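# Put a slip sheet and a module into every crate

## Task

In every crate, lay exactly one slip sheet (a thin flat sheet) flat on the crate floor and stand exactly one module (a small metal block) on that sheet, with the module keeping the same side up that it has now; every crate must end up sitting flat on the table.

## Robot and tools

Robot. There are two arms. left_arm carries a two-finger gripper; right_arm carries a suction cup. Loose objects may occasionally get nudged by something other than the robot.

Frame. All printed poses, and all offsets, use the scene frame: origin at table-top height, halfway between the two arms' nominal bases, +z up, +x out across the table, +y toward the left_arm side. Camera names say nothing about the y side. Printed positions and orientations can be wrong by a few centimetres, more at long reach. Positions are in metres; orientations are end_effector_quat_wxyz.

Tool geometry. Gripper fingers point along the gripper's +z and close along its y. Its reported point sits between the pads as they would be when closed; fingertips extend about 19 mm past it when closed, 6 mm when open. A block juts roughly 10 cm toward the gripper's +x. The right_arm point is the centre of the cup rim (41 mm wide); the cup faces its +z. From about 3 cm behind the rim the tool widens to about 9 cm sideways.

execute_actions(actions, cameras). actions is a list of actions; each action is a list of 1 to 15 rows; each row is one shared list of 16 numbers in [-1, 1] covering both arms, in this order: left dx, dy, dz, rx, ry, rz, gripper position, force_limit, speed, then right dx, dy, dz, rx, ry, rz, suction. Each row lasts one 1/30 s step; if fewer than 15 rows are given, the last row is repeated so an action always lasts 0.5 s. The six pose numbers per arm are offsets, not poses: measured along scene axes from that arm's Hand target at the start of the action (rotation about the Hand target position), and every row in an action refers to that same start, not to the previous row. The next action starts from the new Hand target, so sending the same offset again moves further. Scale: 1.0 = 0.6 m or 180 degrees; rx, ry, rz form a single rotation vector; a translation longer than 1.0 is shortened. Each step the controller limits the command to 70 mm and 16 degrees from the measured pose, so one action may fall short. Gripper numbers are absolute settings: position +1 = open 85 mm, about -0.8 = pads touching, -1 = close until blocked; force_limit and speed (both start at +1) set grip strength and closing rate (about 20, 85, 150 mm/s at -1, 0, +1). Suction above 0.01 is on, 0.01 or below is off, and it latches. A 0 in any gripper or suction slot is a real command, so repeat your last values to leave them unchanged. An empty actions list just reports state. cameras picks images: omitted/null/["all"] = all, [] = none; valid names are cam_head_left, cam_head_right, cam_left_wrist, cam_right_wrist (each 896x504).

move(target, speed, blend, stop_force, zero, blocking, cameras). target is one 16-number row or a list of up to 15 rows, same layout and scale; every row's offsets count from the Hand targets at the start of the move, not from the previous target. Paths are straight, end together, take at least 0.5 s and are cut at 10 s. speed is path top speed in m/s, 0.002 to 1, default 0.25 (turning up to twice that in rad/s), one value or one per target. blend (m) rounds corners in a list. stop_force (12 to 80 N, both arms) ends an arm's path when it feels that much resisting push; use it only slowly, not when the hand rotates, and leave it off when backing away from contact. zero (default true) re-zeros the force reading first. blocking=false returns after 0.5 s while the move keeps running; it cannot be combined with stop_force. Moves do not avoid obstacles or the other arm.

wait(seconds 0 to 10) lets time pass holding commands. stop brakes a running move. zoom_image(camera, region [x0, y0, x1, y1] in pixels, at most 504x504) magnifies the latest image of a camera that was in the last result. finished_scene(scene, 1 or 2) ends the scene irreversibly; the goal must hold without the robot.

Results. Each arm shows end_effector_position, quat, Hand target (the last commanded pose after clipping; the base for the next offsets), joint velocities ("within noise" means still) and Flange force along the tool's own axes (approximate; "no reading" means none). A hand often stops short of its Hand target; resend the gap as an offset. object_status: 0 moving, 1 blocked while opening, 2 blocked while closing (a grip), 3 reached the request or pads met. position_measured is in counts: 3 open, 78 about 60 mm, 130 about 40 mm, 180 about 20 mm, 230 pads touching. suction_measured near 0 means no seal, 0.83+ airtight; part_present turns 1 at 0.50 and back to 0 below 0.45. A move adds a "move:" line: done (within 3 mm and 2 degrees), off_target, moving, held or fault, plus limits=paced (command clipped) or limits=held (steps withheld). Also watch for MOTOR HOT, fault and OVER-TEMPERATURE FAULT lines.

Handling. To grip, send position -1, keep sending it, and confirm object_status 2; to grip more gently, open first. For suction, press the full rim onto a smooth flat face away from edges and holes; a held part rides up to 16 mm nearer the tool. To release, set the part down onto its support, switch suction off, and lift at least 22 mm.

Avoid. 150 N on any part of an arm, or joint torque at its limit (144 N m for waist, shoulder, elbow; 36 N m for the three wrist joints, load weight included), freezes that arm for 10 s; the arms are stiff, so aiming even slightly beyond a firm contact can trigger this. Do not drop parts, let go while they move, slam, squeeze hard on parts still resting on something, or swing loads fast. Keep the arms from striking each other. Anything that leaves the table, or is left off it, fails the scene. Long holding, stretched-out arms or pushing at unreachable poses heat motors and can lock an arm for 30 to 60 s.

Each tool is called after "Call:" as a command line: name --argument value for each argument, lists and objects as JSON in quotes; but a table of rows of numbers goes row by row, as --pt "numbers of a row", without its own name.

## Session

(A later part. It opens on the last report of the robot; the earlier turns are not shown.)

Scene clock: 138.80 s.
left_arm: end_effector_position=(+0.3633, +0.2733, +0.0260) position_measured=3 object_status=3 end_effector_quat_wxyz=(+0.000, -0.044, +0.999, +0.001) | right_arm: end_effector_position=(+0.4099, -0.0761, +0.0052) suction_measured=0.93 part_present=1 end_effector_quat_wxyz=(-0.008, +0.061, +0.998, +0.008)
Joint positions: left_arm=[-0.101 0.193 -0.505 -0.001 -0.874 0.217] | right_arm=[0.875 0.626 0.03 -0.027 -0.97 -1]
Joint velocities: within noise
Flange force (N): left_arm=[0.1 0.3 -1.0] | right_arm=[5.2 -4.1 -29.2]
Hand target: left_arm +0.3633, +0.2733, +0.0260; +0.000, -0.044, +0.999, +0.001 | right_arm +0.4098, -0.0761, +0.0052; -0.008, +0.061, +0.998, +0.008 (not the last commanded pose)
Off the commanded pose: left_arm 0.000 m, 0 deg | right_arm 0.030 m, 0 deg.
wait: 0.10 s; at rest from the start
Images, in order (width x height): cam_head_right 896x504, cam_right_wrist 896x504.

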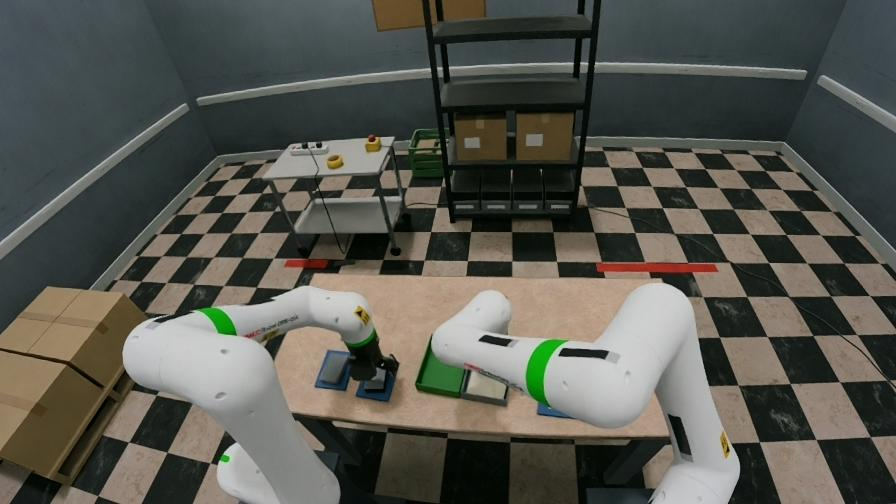

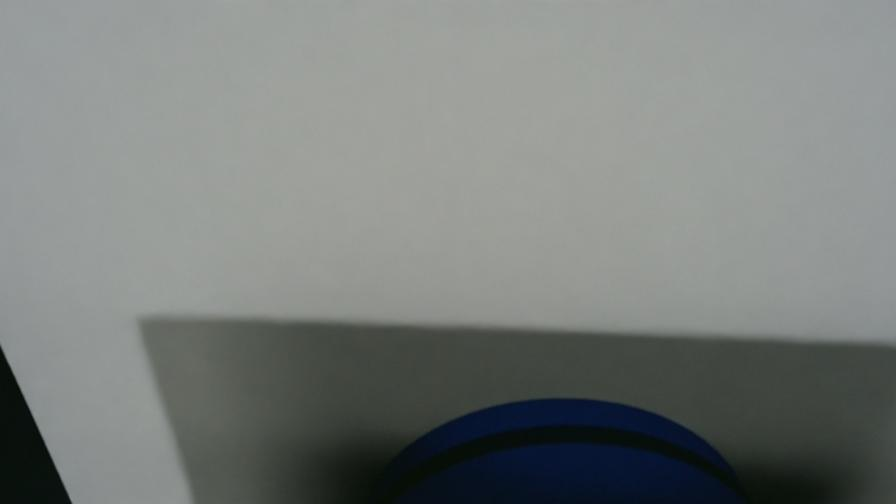

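Call:
move --target '[0,0,0,0,0,0,1,-0.5,-0.5,0,0,0.001,0,0,0,1]' --speed 0.05 --cameras '["cam_right_wrist"]'

Call:
move --target '[0,0,0,0,0,0,1,-0.5,-0.5,0,0,0.0,0,0,0,-1]' --speed 0.05 --cameras '["cam_right_wrist"]'

Call:
wait --seconds 0.7 --cameras '["cam_right_wrist"]'

Scene clock: 145.33 s.
left_arm: end_effector_position=(+0.3633, +0.2733, +0.0260) position_measured=3 object_status=3 end_effector_quat_wxyz=(+0.000, -0.044, +0.999, +0.001) | right_arm: end_effector_position=(+0.4098, -0.0762, +0.0057) suction_measured=0.93 part_present=1 end_effector_quat_wxyz=(-0.008, +0.061, +0.998, +0.008)
Joint positions: left_arm=[-0.101 0.193 -0.505 -0.001 -0.874 0.217] | right_arm=[0.875 0.625 0.03 -0.027 -0.971 -1]
Joint velocities: within noise
Flange force (N): left_arm=[0.1 0.6 -1.1] | right_arm=[4.6 -0.7 -15.1]
Hand target: left_arm +0.3633, +0.2733, +0.0260; +0.000, -0.044, +0.999, +0.001 | right_arm +0.4098, -0.0761, +0.0058; -0.008, +0.061, +0.998, +0.008
Off the commanded pose: left_arm 0.000 m, 0 deg | right_arm 0.000 m, 0 deg.
move: done
Images, in order (width x height): cam_right_wrist 896x504.

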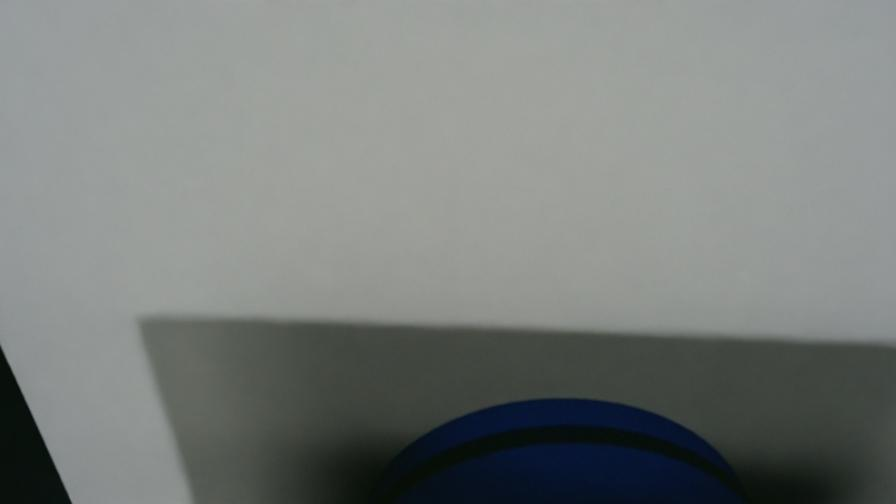

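Scene clock: 145.83 s.
left_arm: end_effector_position=(+0.3633, +0.2733, +0.0260) position_measured=3 object_status=3 end_effector_quat_wxyz=(+0.000, -0.044, +0.999, +0.001) | right_arm: end_effector_position=(+0.4098, -0.0761, +0.0058) suction_measured=0.00 part_present=0 end_effector_quat_wxyz=(-0.008, +0.061, +0.998, +0.008)
Joint positions: left_arm=[-0.101 0.193 -0.505 -0.001 -0.874 0.217] | right_arm=[0.875 0.625 0.03 -0.027 -0.971 -1]
Joint velocities: within noise
Flange force (N): left_arm=[0.1 0.0 -0.6] | right_arm=[4.6 -1.8 -13.2]
Hand target: left_arm +0.3633, +0.2733, +0.0260; +0.000, -0.044, +0.999, +0.001 | right_arm +0.4098, -0.0761, +0.0058; -0.008, +0.061, +0.998, +0.008
Off the commanded pose: left_arm 0.000 m, 0 deg | right_arm 0.000 m, 0 deg.
move: done
Images, in order (width x height): cam_right_wrist 896x504.

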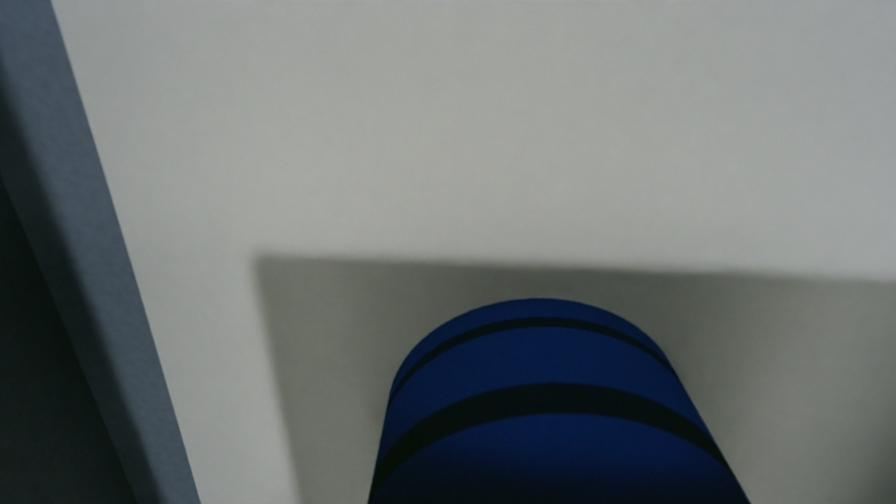

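Scene clock: 146.53 s.
left_arm: end_effector_position=(+0.3633, +0.2733, +0.0260) position_measured=3 object_status=3 end_effector_quat_wxyz=(+0.000, -0.044, +0.999, +0.001) | right_arm: end_effector_position=(+0.4098, -0.0761, +0.0058) suction_measured=0.00 part_present=0 end_effector_quat_wxyz=(-0.008, +0.061, +0.998, +0.008)
Joint positions: left_arm=[-0.101 0.193 -0.505 -0.001 -0.874 0.217] | right_arm=[0.875 0.625 0.03 -0.027 -0.971 -1]
Joint velocities: within noise
Flange force (N): left_arm=[0.3 0.3 -0.8] | right_arm=[5.0 -1.8 -12.8]
Hand target: left_arm +0.3633, +0.2733, +0.0260; +0.000, -0.044, +0.999, +0.001 | right_arm +0.4098, -0.0761, +0.0058; -0.008, +0.061, +0.998, +0.008
Off the commanded pose: left_arm 0.000 m, 0 deg | right_arm 0.000 m, 0 deg.
wait: 0.70 s; at rest by 0.17 s
Images, in order (width x height): cam_right_wrist 896x504.

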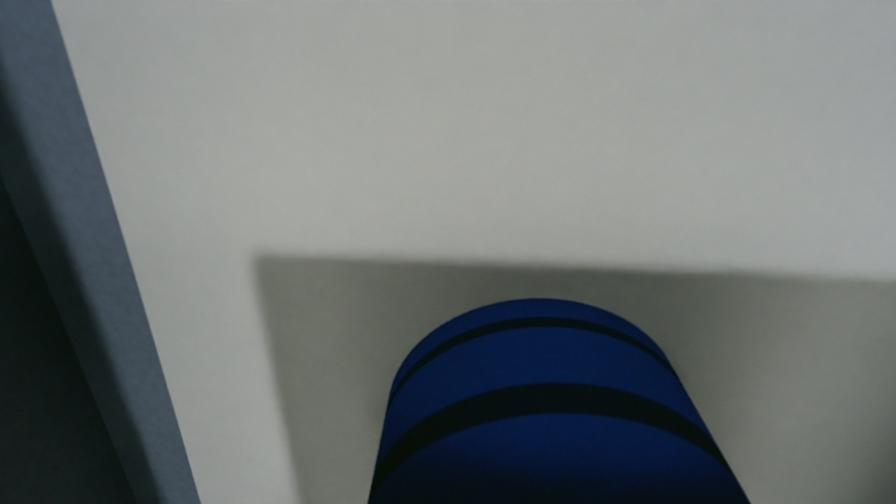

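Call:
move --target '[0,0,0,0,0,0,1,-0.5,-0.5,0.1,0,0.4,0,0,0,-1]' --speed 0.25

Scene clock: 149.53 s.
left_arm: end_effector_position=(+0.3633, +0.2733, +0.0260) position_measured=3 object_status=3 end_effector_quat_wxyz=(+0.000, -0.044, +0.999, +0.001) | right_arm: end_effector_position=(+0.4698, -0.0761, +0.2458) suction_measured=0.00 part_present=0 end_effector_quat_wxyz=(-0.008, +0.061, +0.998, +0.008)
Joint positions: left_arm=[-0.101 0.193 -0.505 -0.001 -0.874 0.217] | right_arm=[0.802 0.548 0.504 -0.022 -1.524 -0.941]
Joint velocities: within noise
Flange force (N): left_arm=[-0.3 0.5 -0.9] | right_arm=[2.8 -0.5 -2.5]
Hand target: left_arm +0.3633, +0.2733, +0.0260; +0.000, -0.044, +0.999, +0.001 | right_arm +0.4698, -0.0761, +0.2458; -0.008, +0.061, +0.998, +0.008
Off the commanded pose: left_arm 0.000 m, 0 deg | right_arm 0.000 m, 0 deg.
move: done

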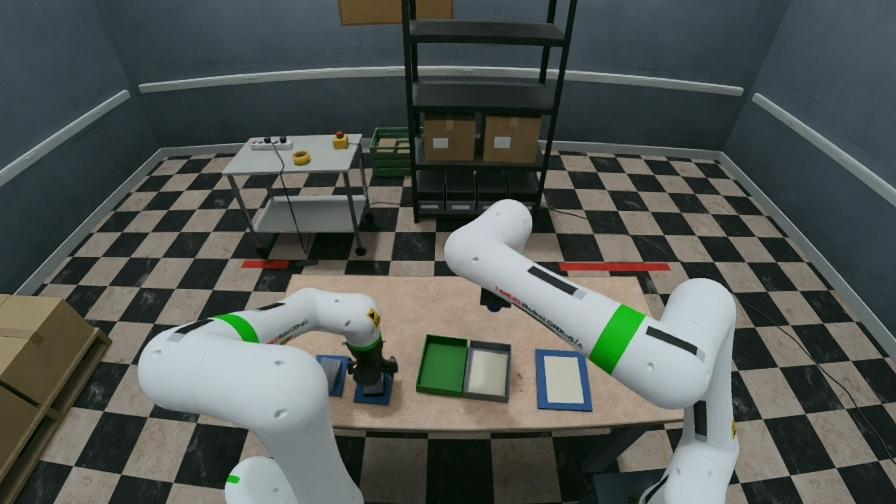

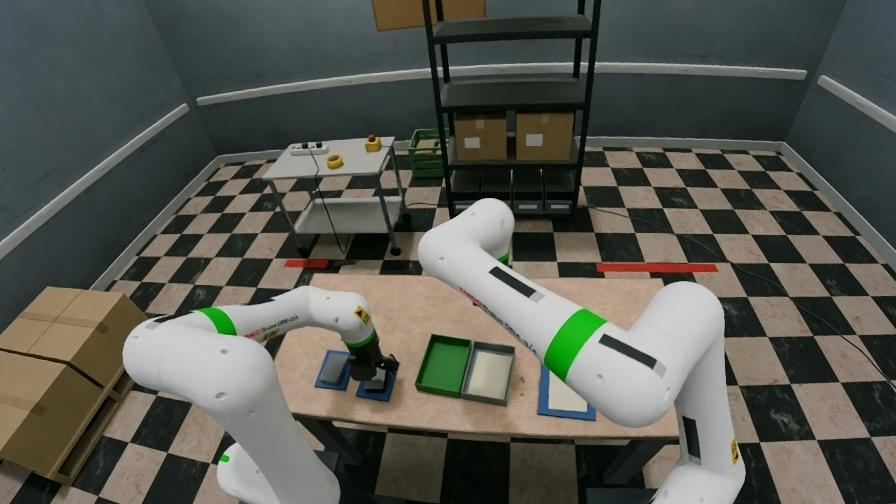

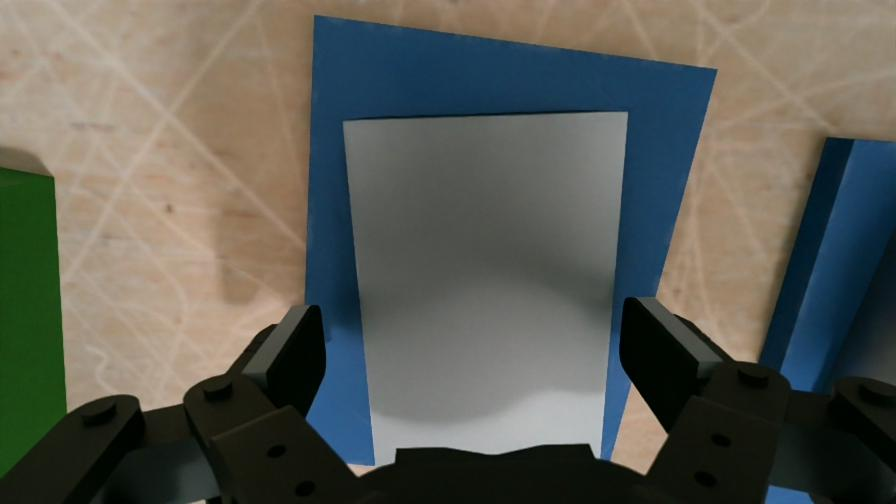

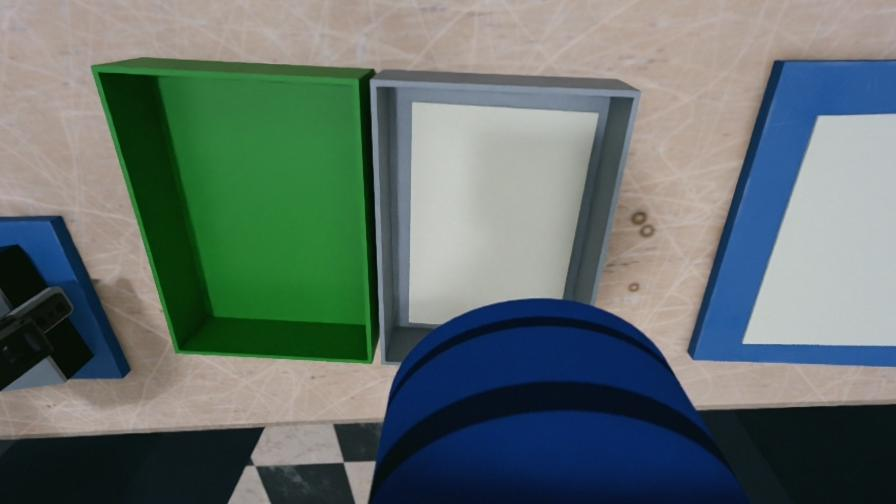

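Call:
move --target '[0,0,0,0,0,0,-1,-0.3,-1,-0.01,-0.37,-0.1,0,0,0.0183,-1]' --speed 0.2

Scene clock: 160.57 s.
left_arm: end_effector_position=(+0.3633, +0.2733, +0.0260) position_measured=78 object_status=2 end_effector_quat_wxyz=(+0.000, -0.044, +0.999, +0.001) | right_arm: end_effector_position=(+0.4639, -0.2981, +0.1858) suction_measured=0.00 part_present=0 end_effector_quat_wxyz=(-0.008, +0.033, +0.999, +0.008)
Joint positions: left_arm=[-0.101 0.193 -0.505 -0.001 -0.874 0.217] | right_arm=[0.513 0.307 0.026 -0.023 -1.294 -0.59]
Joint velocities: within noise
Flange force (N): left_arm=[2.6 3.8 -19.1] | right_arm=[3.1 0.6 -3.0]
Hand target: left_arm +0.3633, +0.2733, +0.0260; +0.000, -0.044, +0.999, +0.001 | right_arm +0.4638, -0.2981, +0.1858; -0.008, +0.033, +0.999, +0.008
Off the commanded pose: left_arm 0.000 m, 0 deg | right_arm 0.000 m, 0 deg.
move: done

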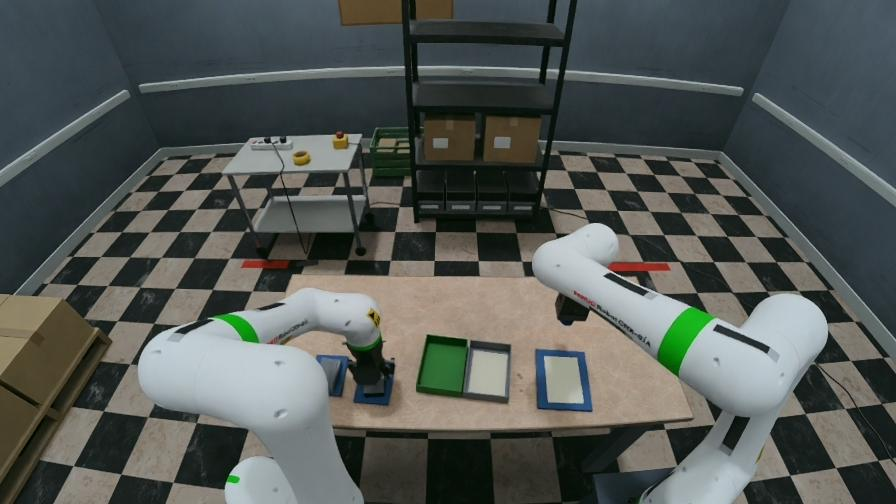

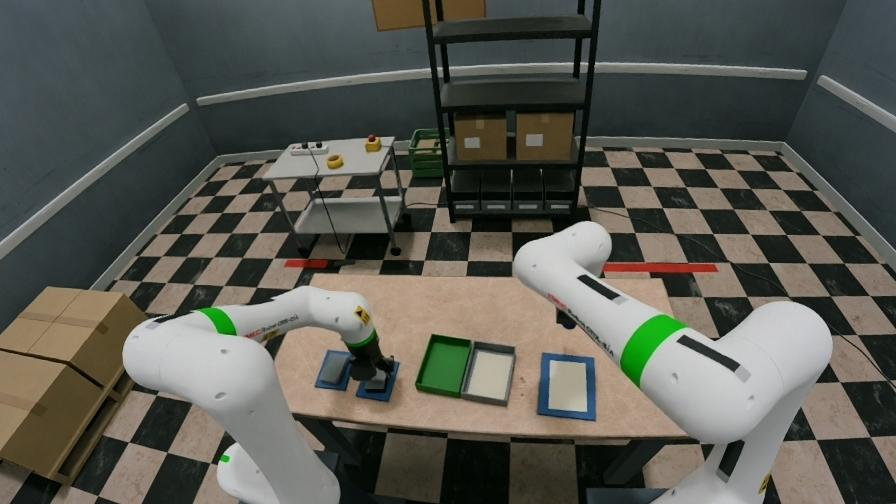

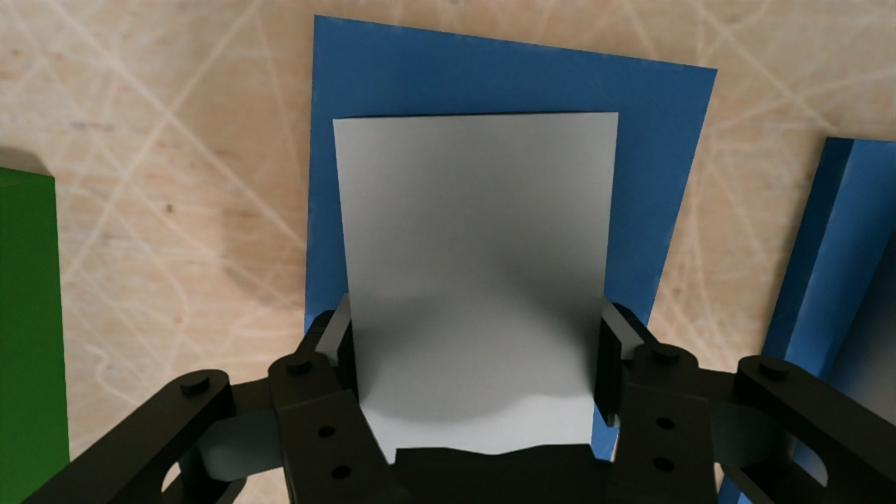

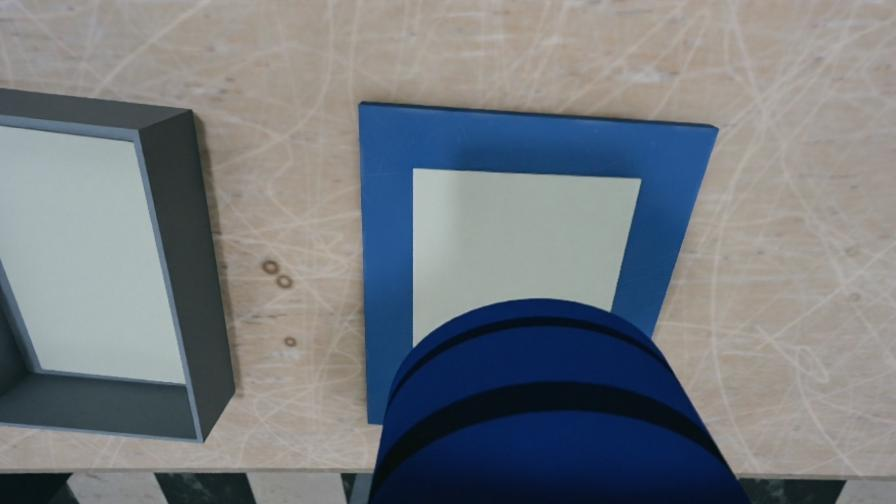

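Call:
move --pt "0 0 0.02 0 0 0 -1 -0.3 -1 -0.16 -0.0173 -0.2 0 0 0 -1" --pt "0 0.15 0.3 0 0 0 -1 -0.3 -1 -0.1665 -0.0173 -0.26 0 0 0 -1" --speed '[0.1,0.2]'

Call:
move --target '[0,0,0,0,0,0,-1,-0.3,-1,0,0,-0.045,0,0,0,1]' --speed 0.03 --stop_force 12

Scene clock: 167.77 s.
left_arm: end_effector_position=(+0.3633, +0.3633, +0.2060) position_measured=78 object_status=2 end_effector_quat_wxyz=(+0.000, -0.044, +0.999, +0.001) | right_arm: end_effector_position=(+0.3640, -0.3085, +0.0298) suction_measured=0.00 part_present=0 end_effector_quat_wxyz=(-0.008, +0.033, +0.999, +0.008)
Joint positions: left_arm=[0.129 -0.1 -0.339 -0.001 -1.332 -0.014] | right_arm=[0.608 0.272 -0.436 -0.029 -0.866 -0.672]
Joint velocities: within noise
Flange force (N): left_arm=[-0.6 -0.4 0.8] | right_arm=[2.4 1.4 -3.9]
Hand target: left_arm +0.3633, +0.3633, +0.2060; +0.000, -0.044, +0.999, +0.001 | right_arm +0.3639, -0.3085, +0.0298; -0.008, +0.033, +0.999, +0.008
Off the commanded pose: left_arm 0.000 m, 0 deg | right_arm 0.000 m, 0 deg.
move: done

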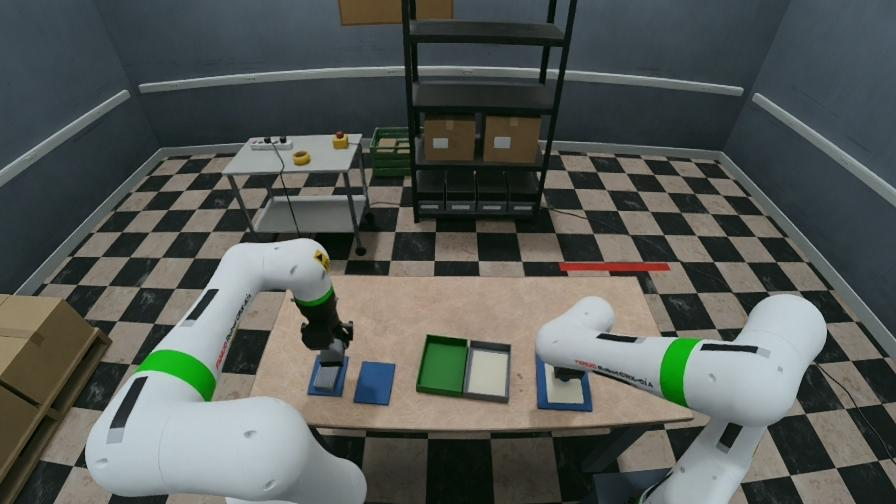

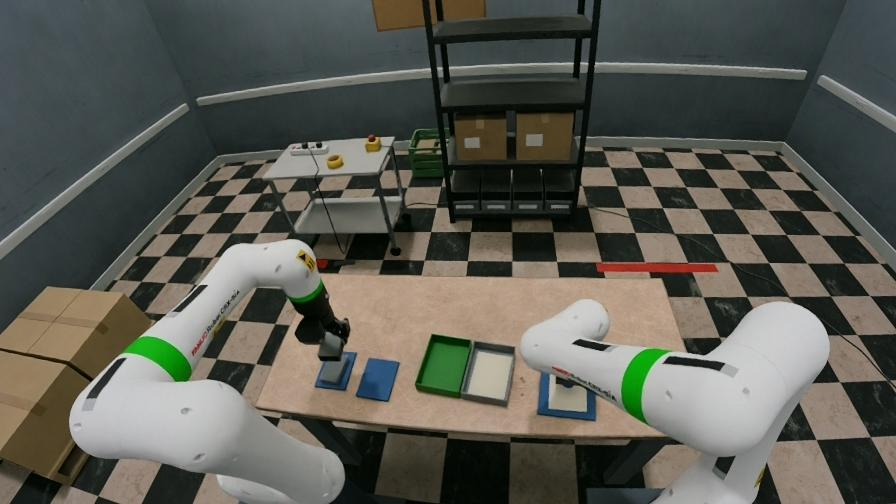

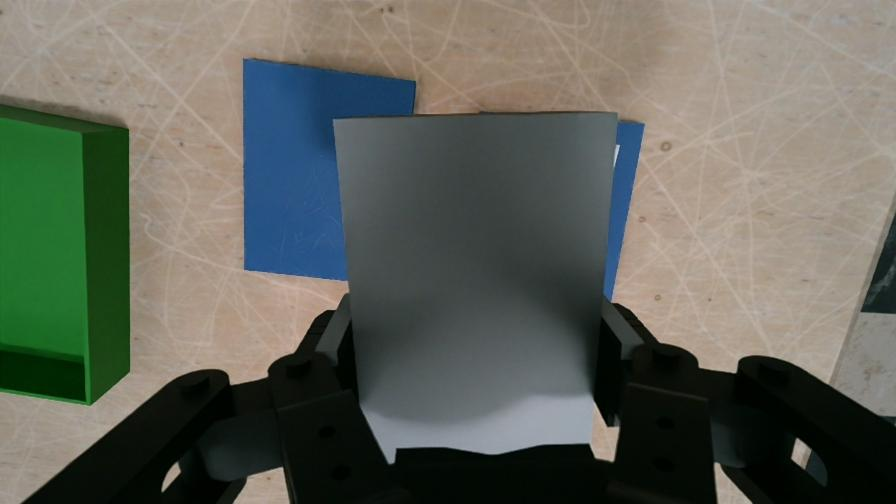

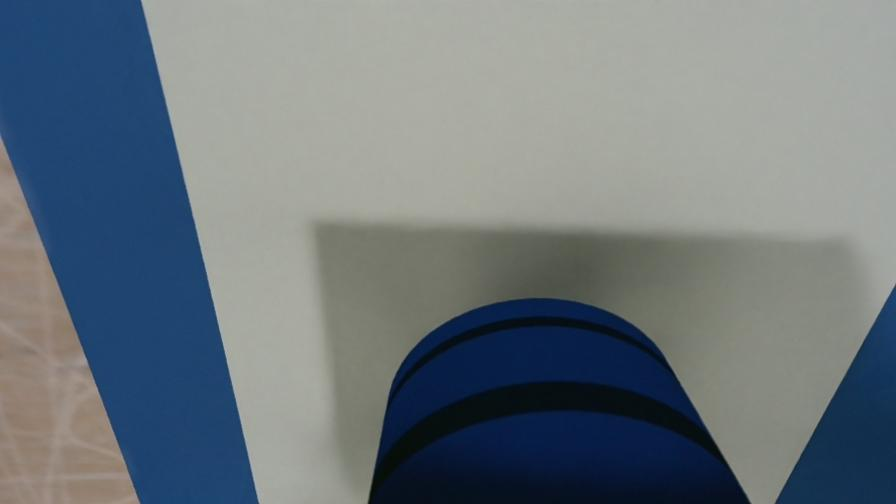

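Scene clock: 169.43 s.
left_arm: end_effector_position=(+0.3633, +0.3633, +0.2060) position_measured=78 object_status=2 end_effector_quat_wxyz=(+0.000, -0.044, +0.999, +0.001) | right_arm: end_effector_position=(+0.3639, -0.3085, +0.0028) suction_measured=0.93 part_present=1 end_effector_quat_wxyz=(-0.008, +0.033, +0.999, +0.008)
Joint positions: left_arm=[0.129 -0.1 -0.339 -0.001 -1.332 -0.014] | right_arm=[0.608 0.322 -0.452 -0.031 -0.8 -0.669]
Joint velocities: within noise
Flange force (N): left_arm=[-1.2 0.3 0.8] | right_arm=[3.0 1.0 -3.2]
Hand target: left_arm +0.3633, +0.3633, +0.2060; +0.000, -0.044, +0.999, +0.001 | right_arm +0.3639, -0.3085, +0.0028; -0.008, +0.033, +0.999, +0.008
Off the commanded pose: left_arm 0.000 m, 0 deg | right_arm 0.000 m, 0 deg.
move: done

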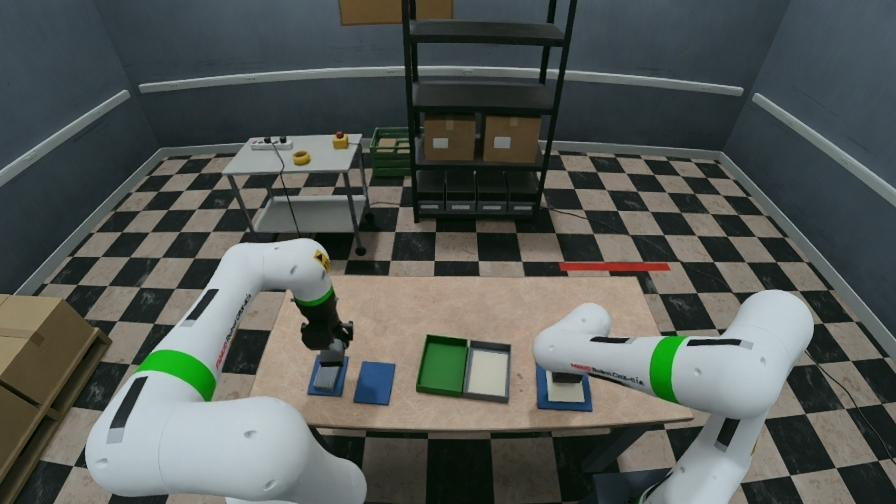

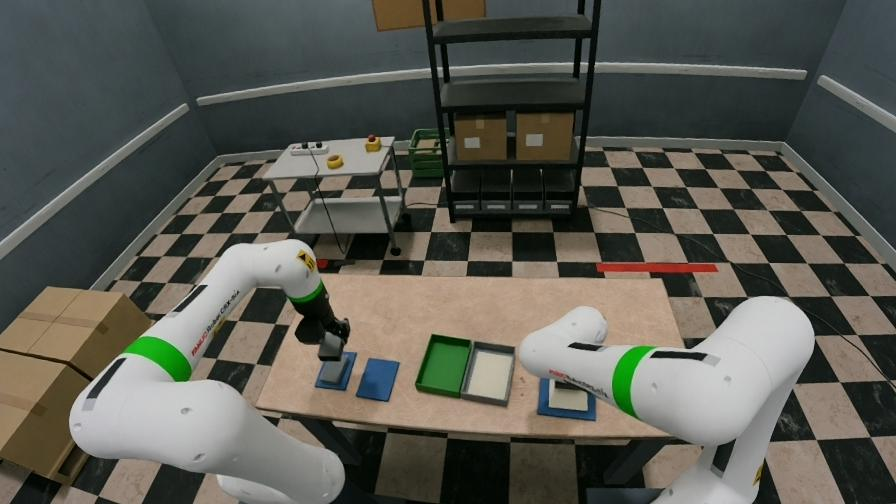

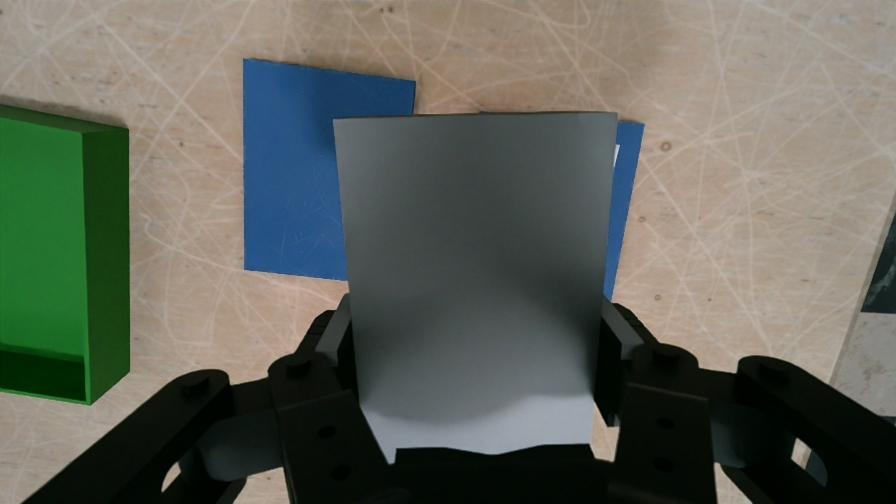

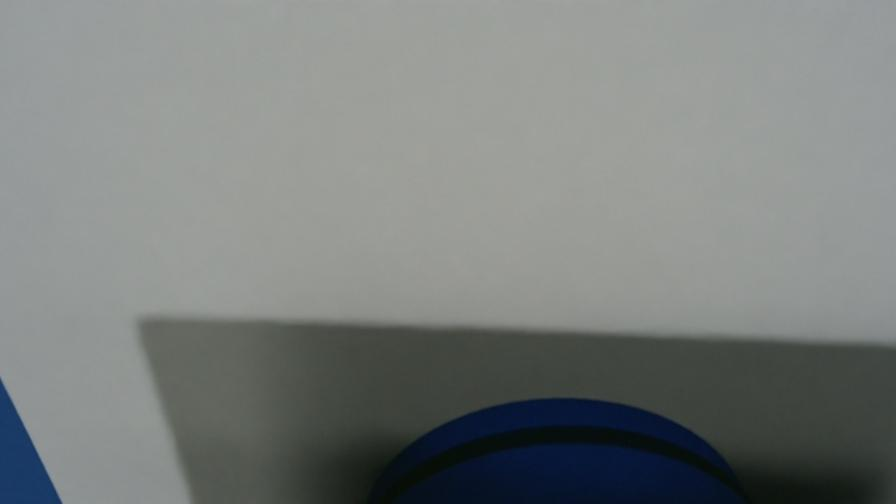

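Call:
move --pt "0 0.02 0 0 0 0 -1 -0.3 -1 0 0 0.15 0 0 0 1" --pt "0 0.08 0 0 0 0 -1 -0.3 -1 0.0918 0.6225 0.13 0 0 -0.0183 1" --pt "0 0.08 0 0 0 0 -1 -0.3 -1 0.0918 0.6225 0.06 0 0 -0.0183 1" --speed '[0.15,0.2,0.08]' --blend '[0.02,0.01,0]' --cameras '["cam_head_left","cam_head_right"]'

Call:
zoom_image --camera "cam_head_left" --region '[410, 350, 475, 405]'

Call:
zoom_image --camera "cam_head_right" --region '[410, 350, 475, 405]'

Scene clock: 174.73 s.
left_arm: end_effector_position=(+0.3633, +0.4113, +0.2060) position_measured=78 object_status=2 end_effector_quat_wxyz=(+0.000, -0.044, +0.999, +0.001) | right_arm: end_effector_position=(+0.4190, +0.0650, +0.0389) suction_measured=0.93 part_present=1 end_effector_quat_wxyz=(-0.008, +0.061, +0.998, +0.008)
Joint positions: left_arm=[0.256 -0.122 -0.359 -0.001 -1.334 -0.141] | right_arm=[0.991 0.819 0.449 -0.023 -1.194 -1.122]
Joint velocities: within noise
Flange force (N): left_arm=[-1.5 0.7 0.9] | right_arm=[4.1 -2.8 -3.8]
Hand target: left_arm +0.3633, +0.4113, +0.2060; +0.000, -0.044, +0.999, +0.001 | right_arm +0.4190, +0.0650, +0.0388; -0.008, +0.061, +0.998, +0.008
Off the commanded pose: left_arm 0.000 m, 0 deg | right_arm 0.000 m, 0 deg.
move: done
Images, in order (width x height): cam_head_left 896x504, cam_head_right 896x504.

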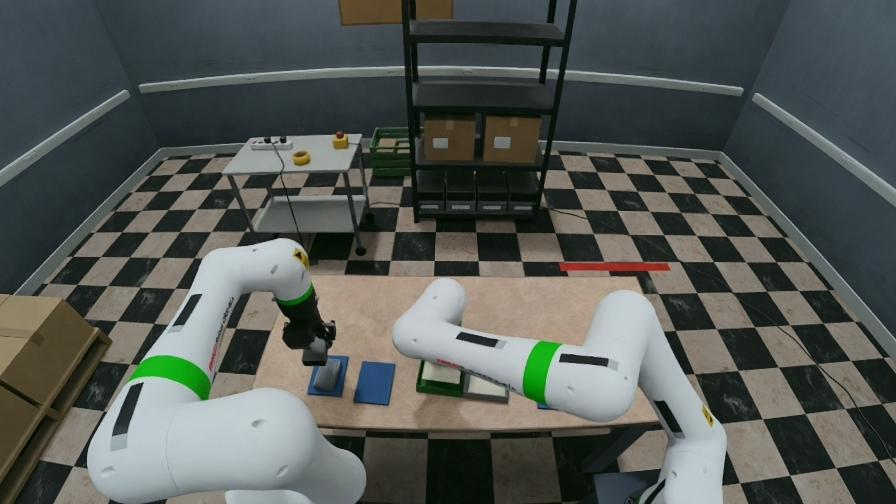

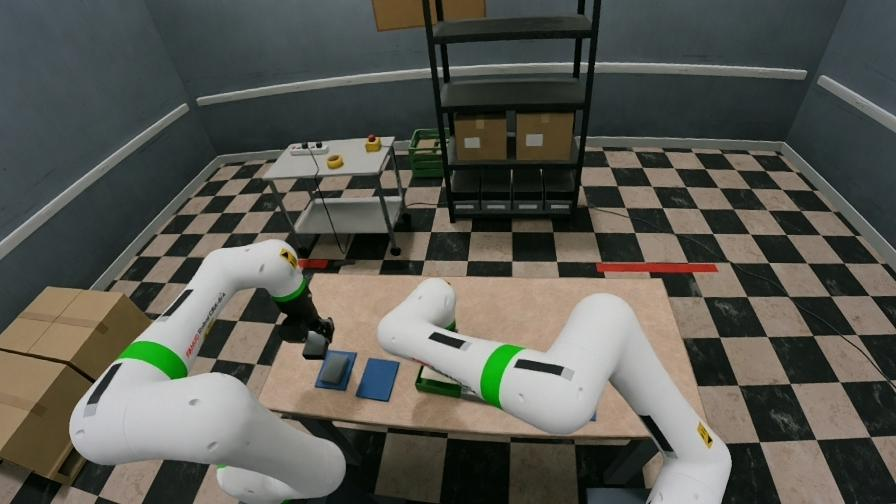

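Scaled by 7.754 from the camera's 896x504 image, which has a finer 1280x720 frame.

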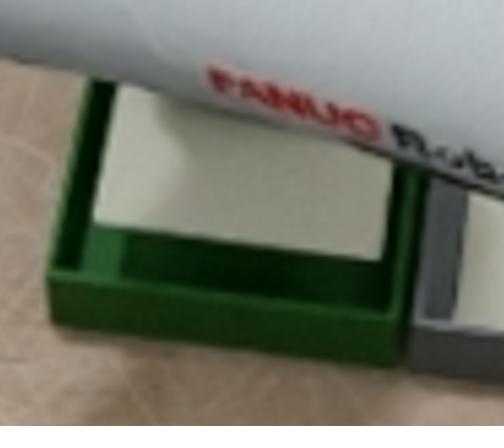

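Scaled by 7.754 from the camera's 896x504 image, which has a finer 1280x720 frame.

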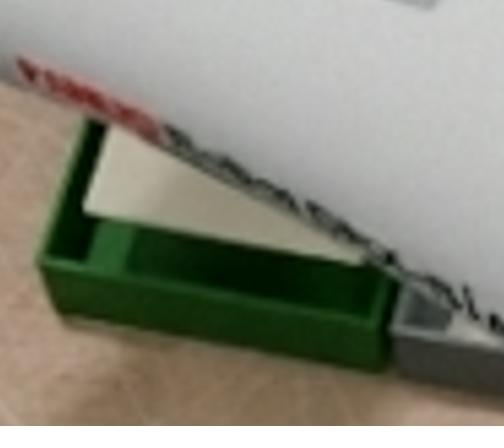

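Call:
move --pt "0 0 0 0 0 0 -1 -0.3 -1 -0.005 0 -0.02 0 0 0 1" --pt "0 0 0 0 0 0 -1 -0.3 -1 -0.005 0 -0.08 0 0 0 1" --speed 0.025 --stop_force 12 --cameras '["cam_head_left","cam_right_wrist"]'

Call:
zoom_image --camera "cam_head_left" --region '[410, 350, 475, 405]'

Scene clock: 179.80 s.
left_arm: end_effector_position=(+0.3633, +0.4113, +0.2060) position_measured=78 object_status=2 end_effector_quat_wxyz=(+0.000, -0.044, +0.999, +0.001) | right_arm: end_effector_position=(+0.4160, +0.0650, -0.0092) suction_measured=0.93 part_present=1 end_effector_quat_wxyz=(-0.008, +0.061, +0.998, +0.008)
Joint positions: left_arm=[0.256 -0.122 -0.359 -0.001 -1.334 -0.141] | right_arm=[0.994 0.867 0.411 -0.024 -1.108 -1.124]
Joint velocities: within noise
Flange force (N): left_arm=[-1.6 -0.1 1.0] | right_arm=[3.4 -3.0 -3.6]
Hand target: left_arm +0.3633, +0.4113, +0.2060; +0.000, -0.044, +0.999, +0.001 | right_arm +0.4160, +0.0650, -0.0092; -0.008, +0.061, +0.998, +0.008
Off the commanded pose: left_arm 0.000 m, 0 deg | right_arm 0.000 m, 0 deg.
move: done
Images, in order (width x height): cam_head_left 896x504, cam_right_wrist 896x504.

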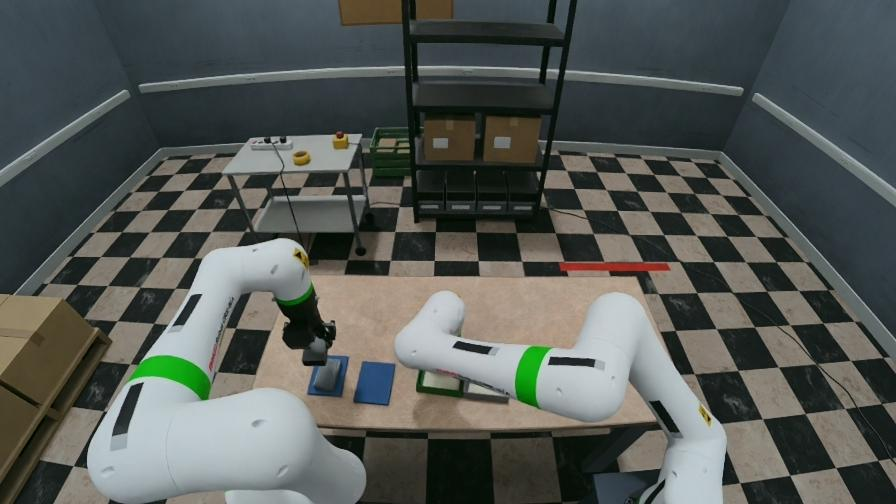

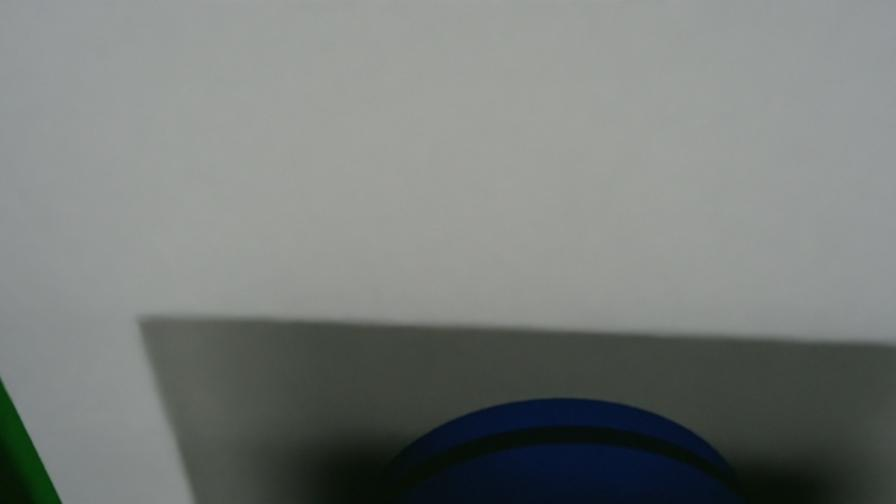

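Scaled by 7.754 from the camera's 896x504 image, which has a finer 1280x720 frame.

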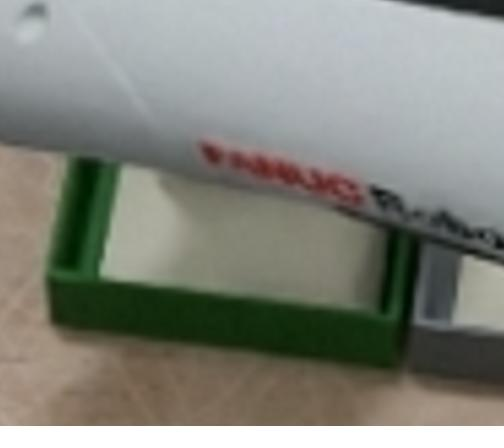

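Call:
move --target '[0,0,0,0,0,0,-1,-0.3,-1,0,0,0.007,0,0,0,-1]' --speed 0.05 --cameras '["cam_right_wrist"]'

Call:
move --target '[0,0,0,0,0,0,-1,-0.3,-1,0.05,0,0.4,0,0,0,-1]' --speed 0.2

Scene clock: 182.20 s.
left_arm: end_effector_position=(+0.3633, +0.4113, +0.2060) position_measured=78 object_status=2 end_effector_quat_wxyz=(+0.000, -0.044, +0.999, +0.001) | right_arm: end_effector_position=(+0.4160, +0.0650, -0.0050) suction_measured=0.00 part_present=0 end_effector_quat_wxyz=(-0.008, +0.061, +0.998, +0.008)
Joint positions: left_arm=[0.256 -0.122 -0.359 -0.001 -1.334 -0.141] | right_arm=[0.994 0.862 0.413 -0.024 -1.115 -1.124]
Joint velocities: within noise
Flange force (N): left_arm=[-1.7 0.2 0.9] | right_arm=[2.4 -1.6 -7.3]
Hand target: left_arm +0.3633, +0.4113, +0.2060; +0.000, -0.044, +0.999, +0.001 | right_arm +0.4160, +0.0650, -0.0050; -0.008, +0.061, +0.998, +0.008
Off the commanded pose: left_arm 0.000 m, 0 deg | right_arm 0.000 m, 0 deg.
move: done
Images, in order (width x height): cam_right_wrist 896x504.

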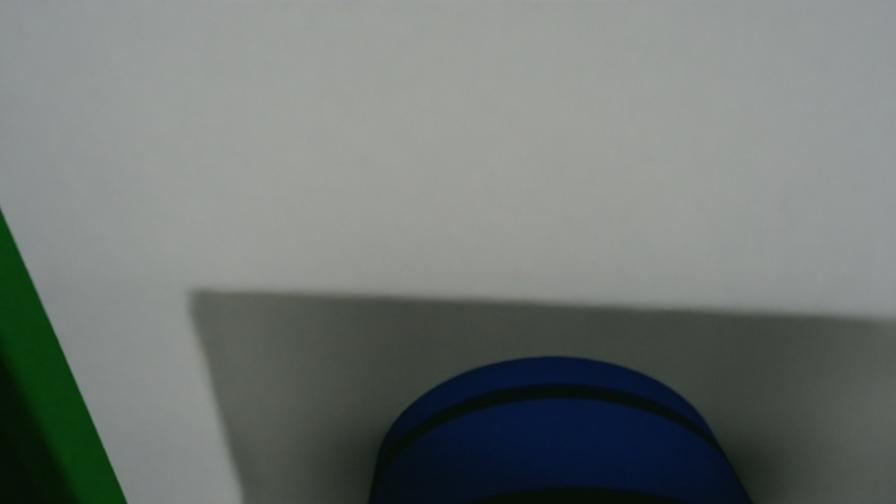

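Scene clock: 183.93 s.
left_arm: end_effector_position=(+0.3633, +0.4113, +0.2060) position_measured=78 object_status=2 end_effector_quat_wxyz=(+0.000, -0.044, +0.999, +0.001) | right_arm: end_effector_position=(+0.4460, +0.0650, +0.2350) suction_measured=0.00 part_present=0 end_effector_quat_wxyz=(-0.008, +0.061, +0.998, +0.008)
Joint positions: left_arm=[0.256 -0.122 -0.359 -0.001 -1.334 -0.141] | right_arm=[0.959 0.783 0.852 -0.021 -1.634 -1.1]
Joint velocities: within noise
Flange force (N): left_arm=[-0.9 0.2 1.0] | right_arm=[2.3 -1.7 -3.0]
Hand target: left_arm +0.3633, +0.4113, +0.2060; +0.000, -0.044, +0.999, +0.001 | right_arm +0.4460, +0.0650, +0.2350; -0.008, +0.061, +0.998, +0.008
Off the commanded pose: left_arm 0.000 m, 0 deg | right_arm 0.000 m, 0 deg.
move: done

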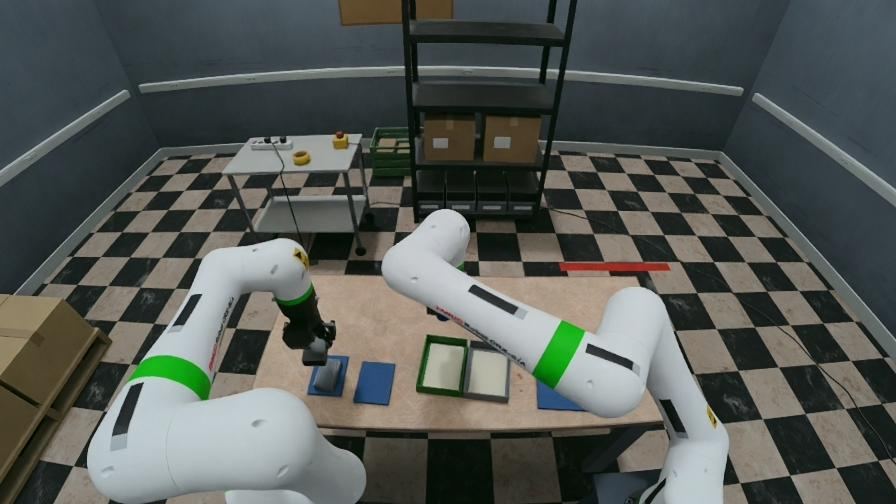

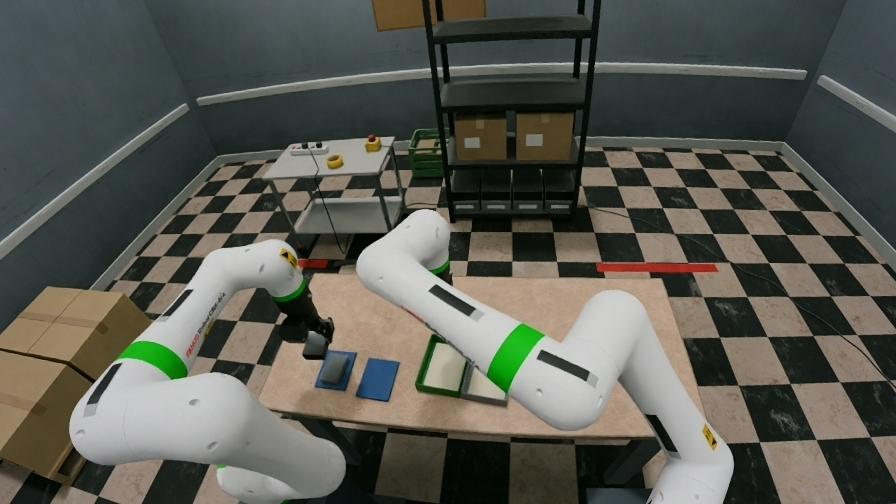

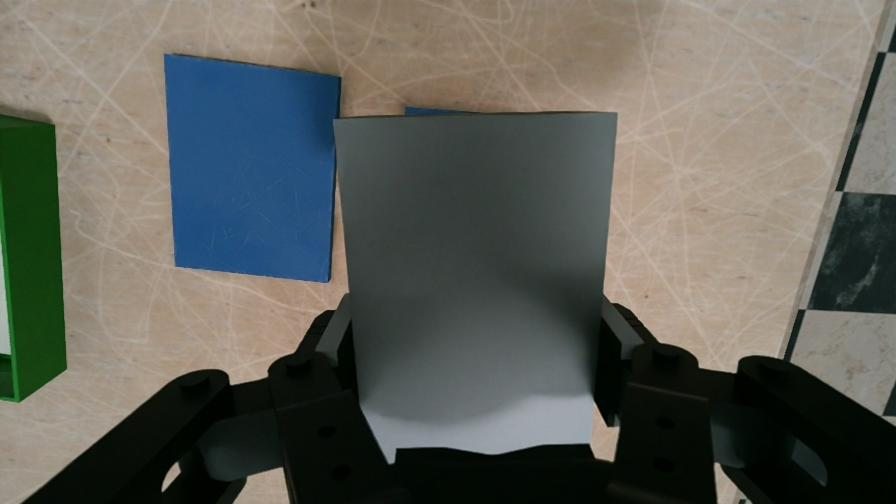

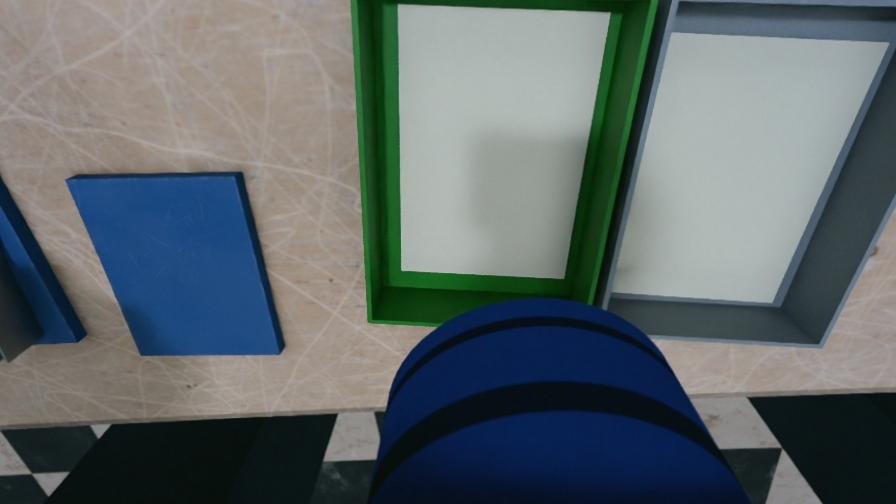

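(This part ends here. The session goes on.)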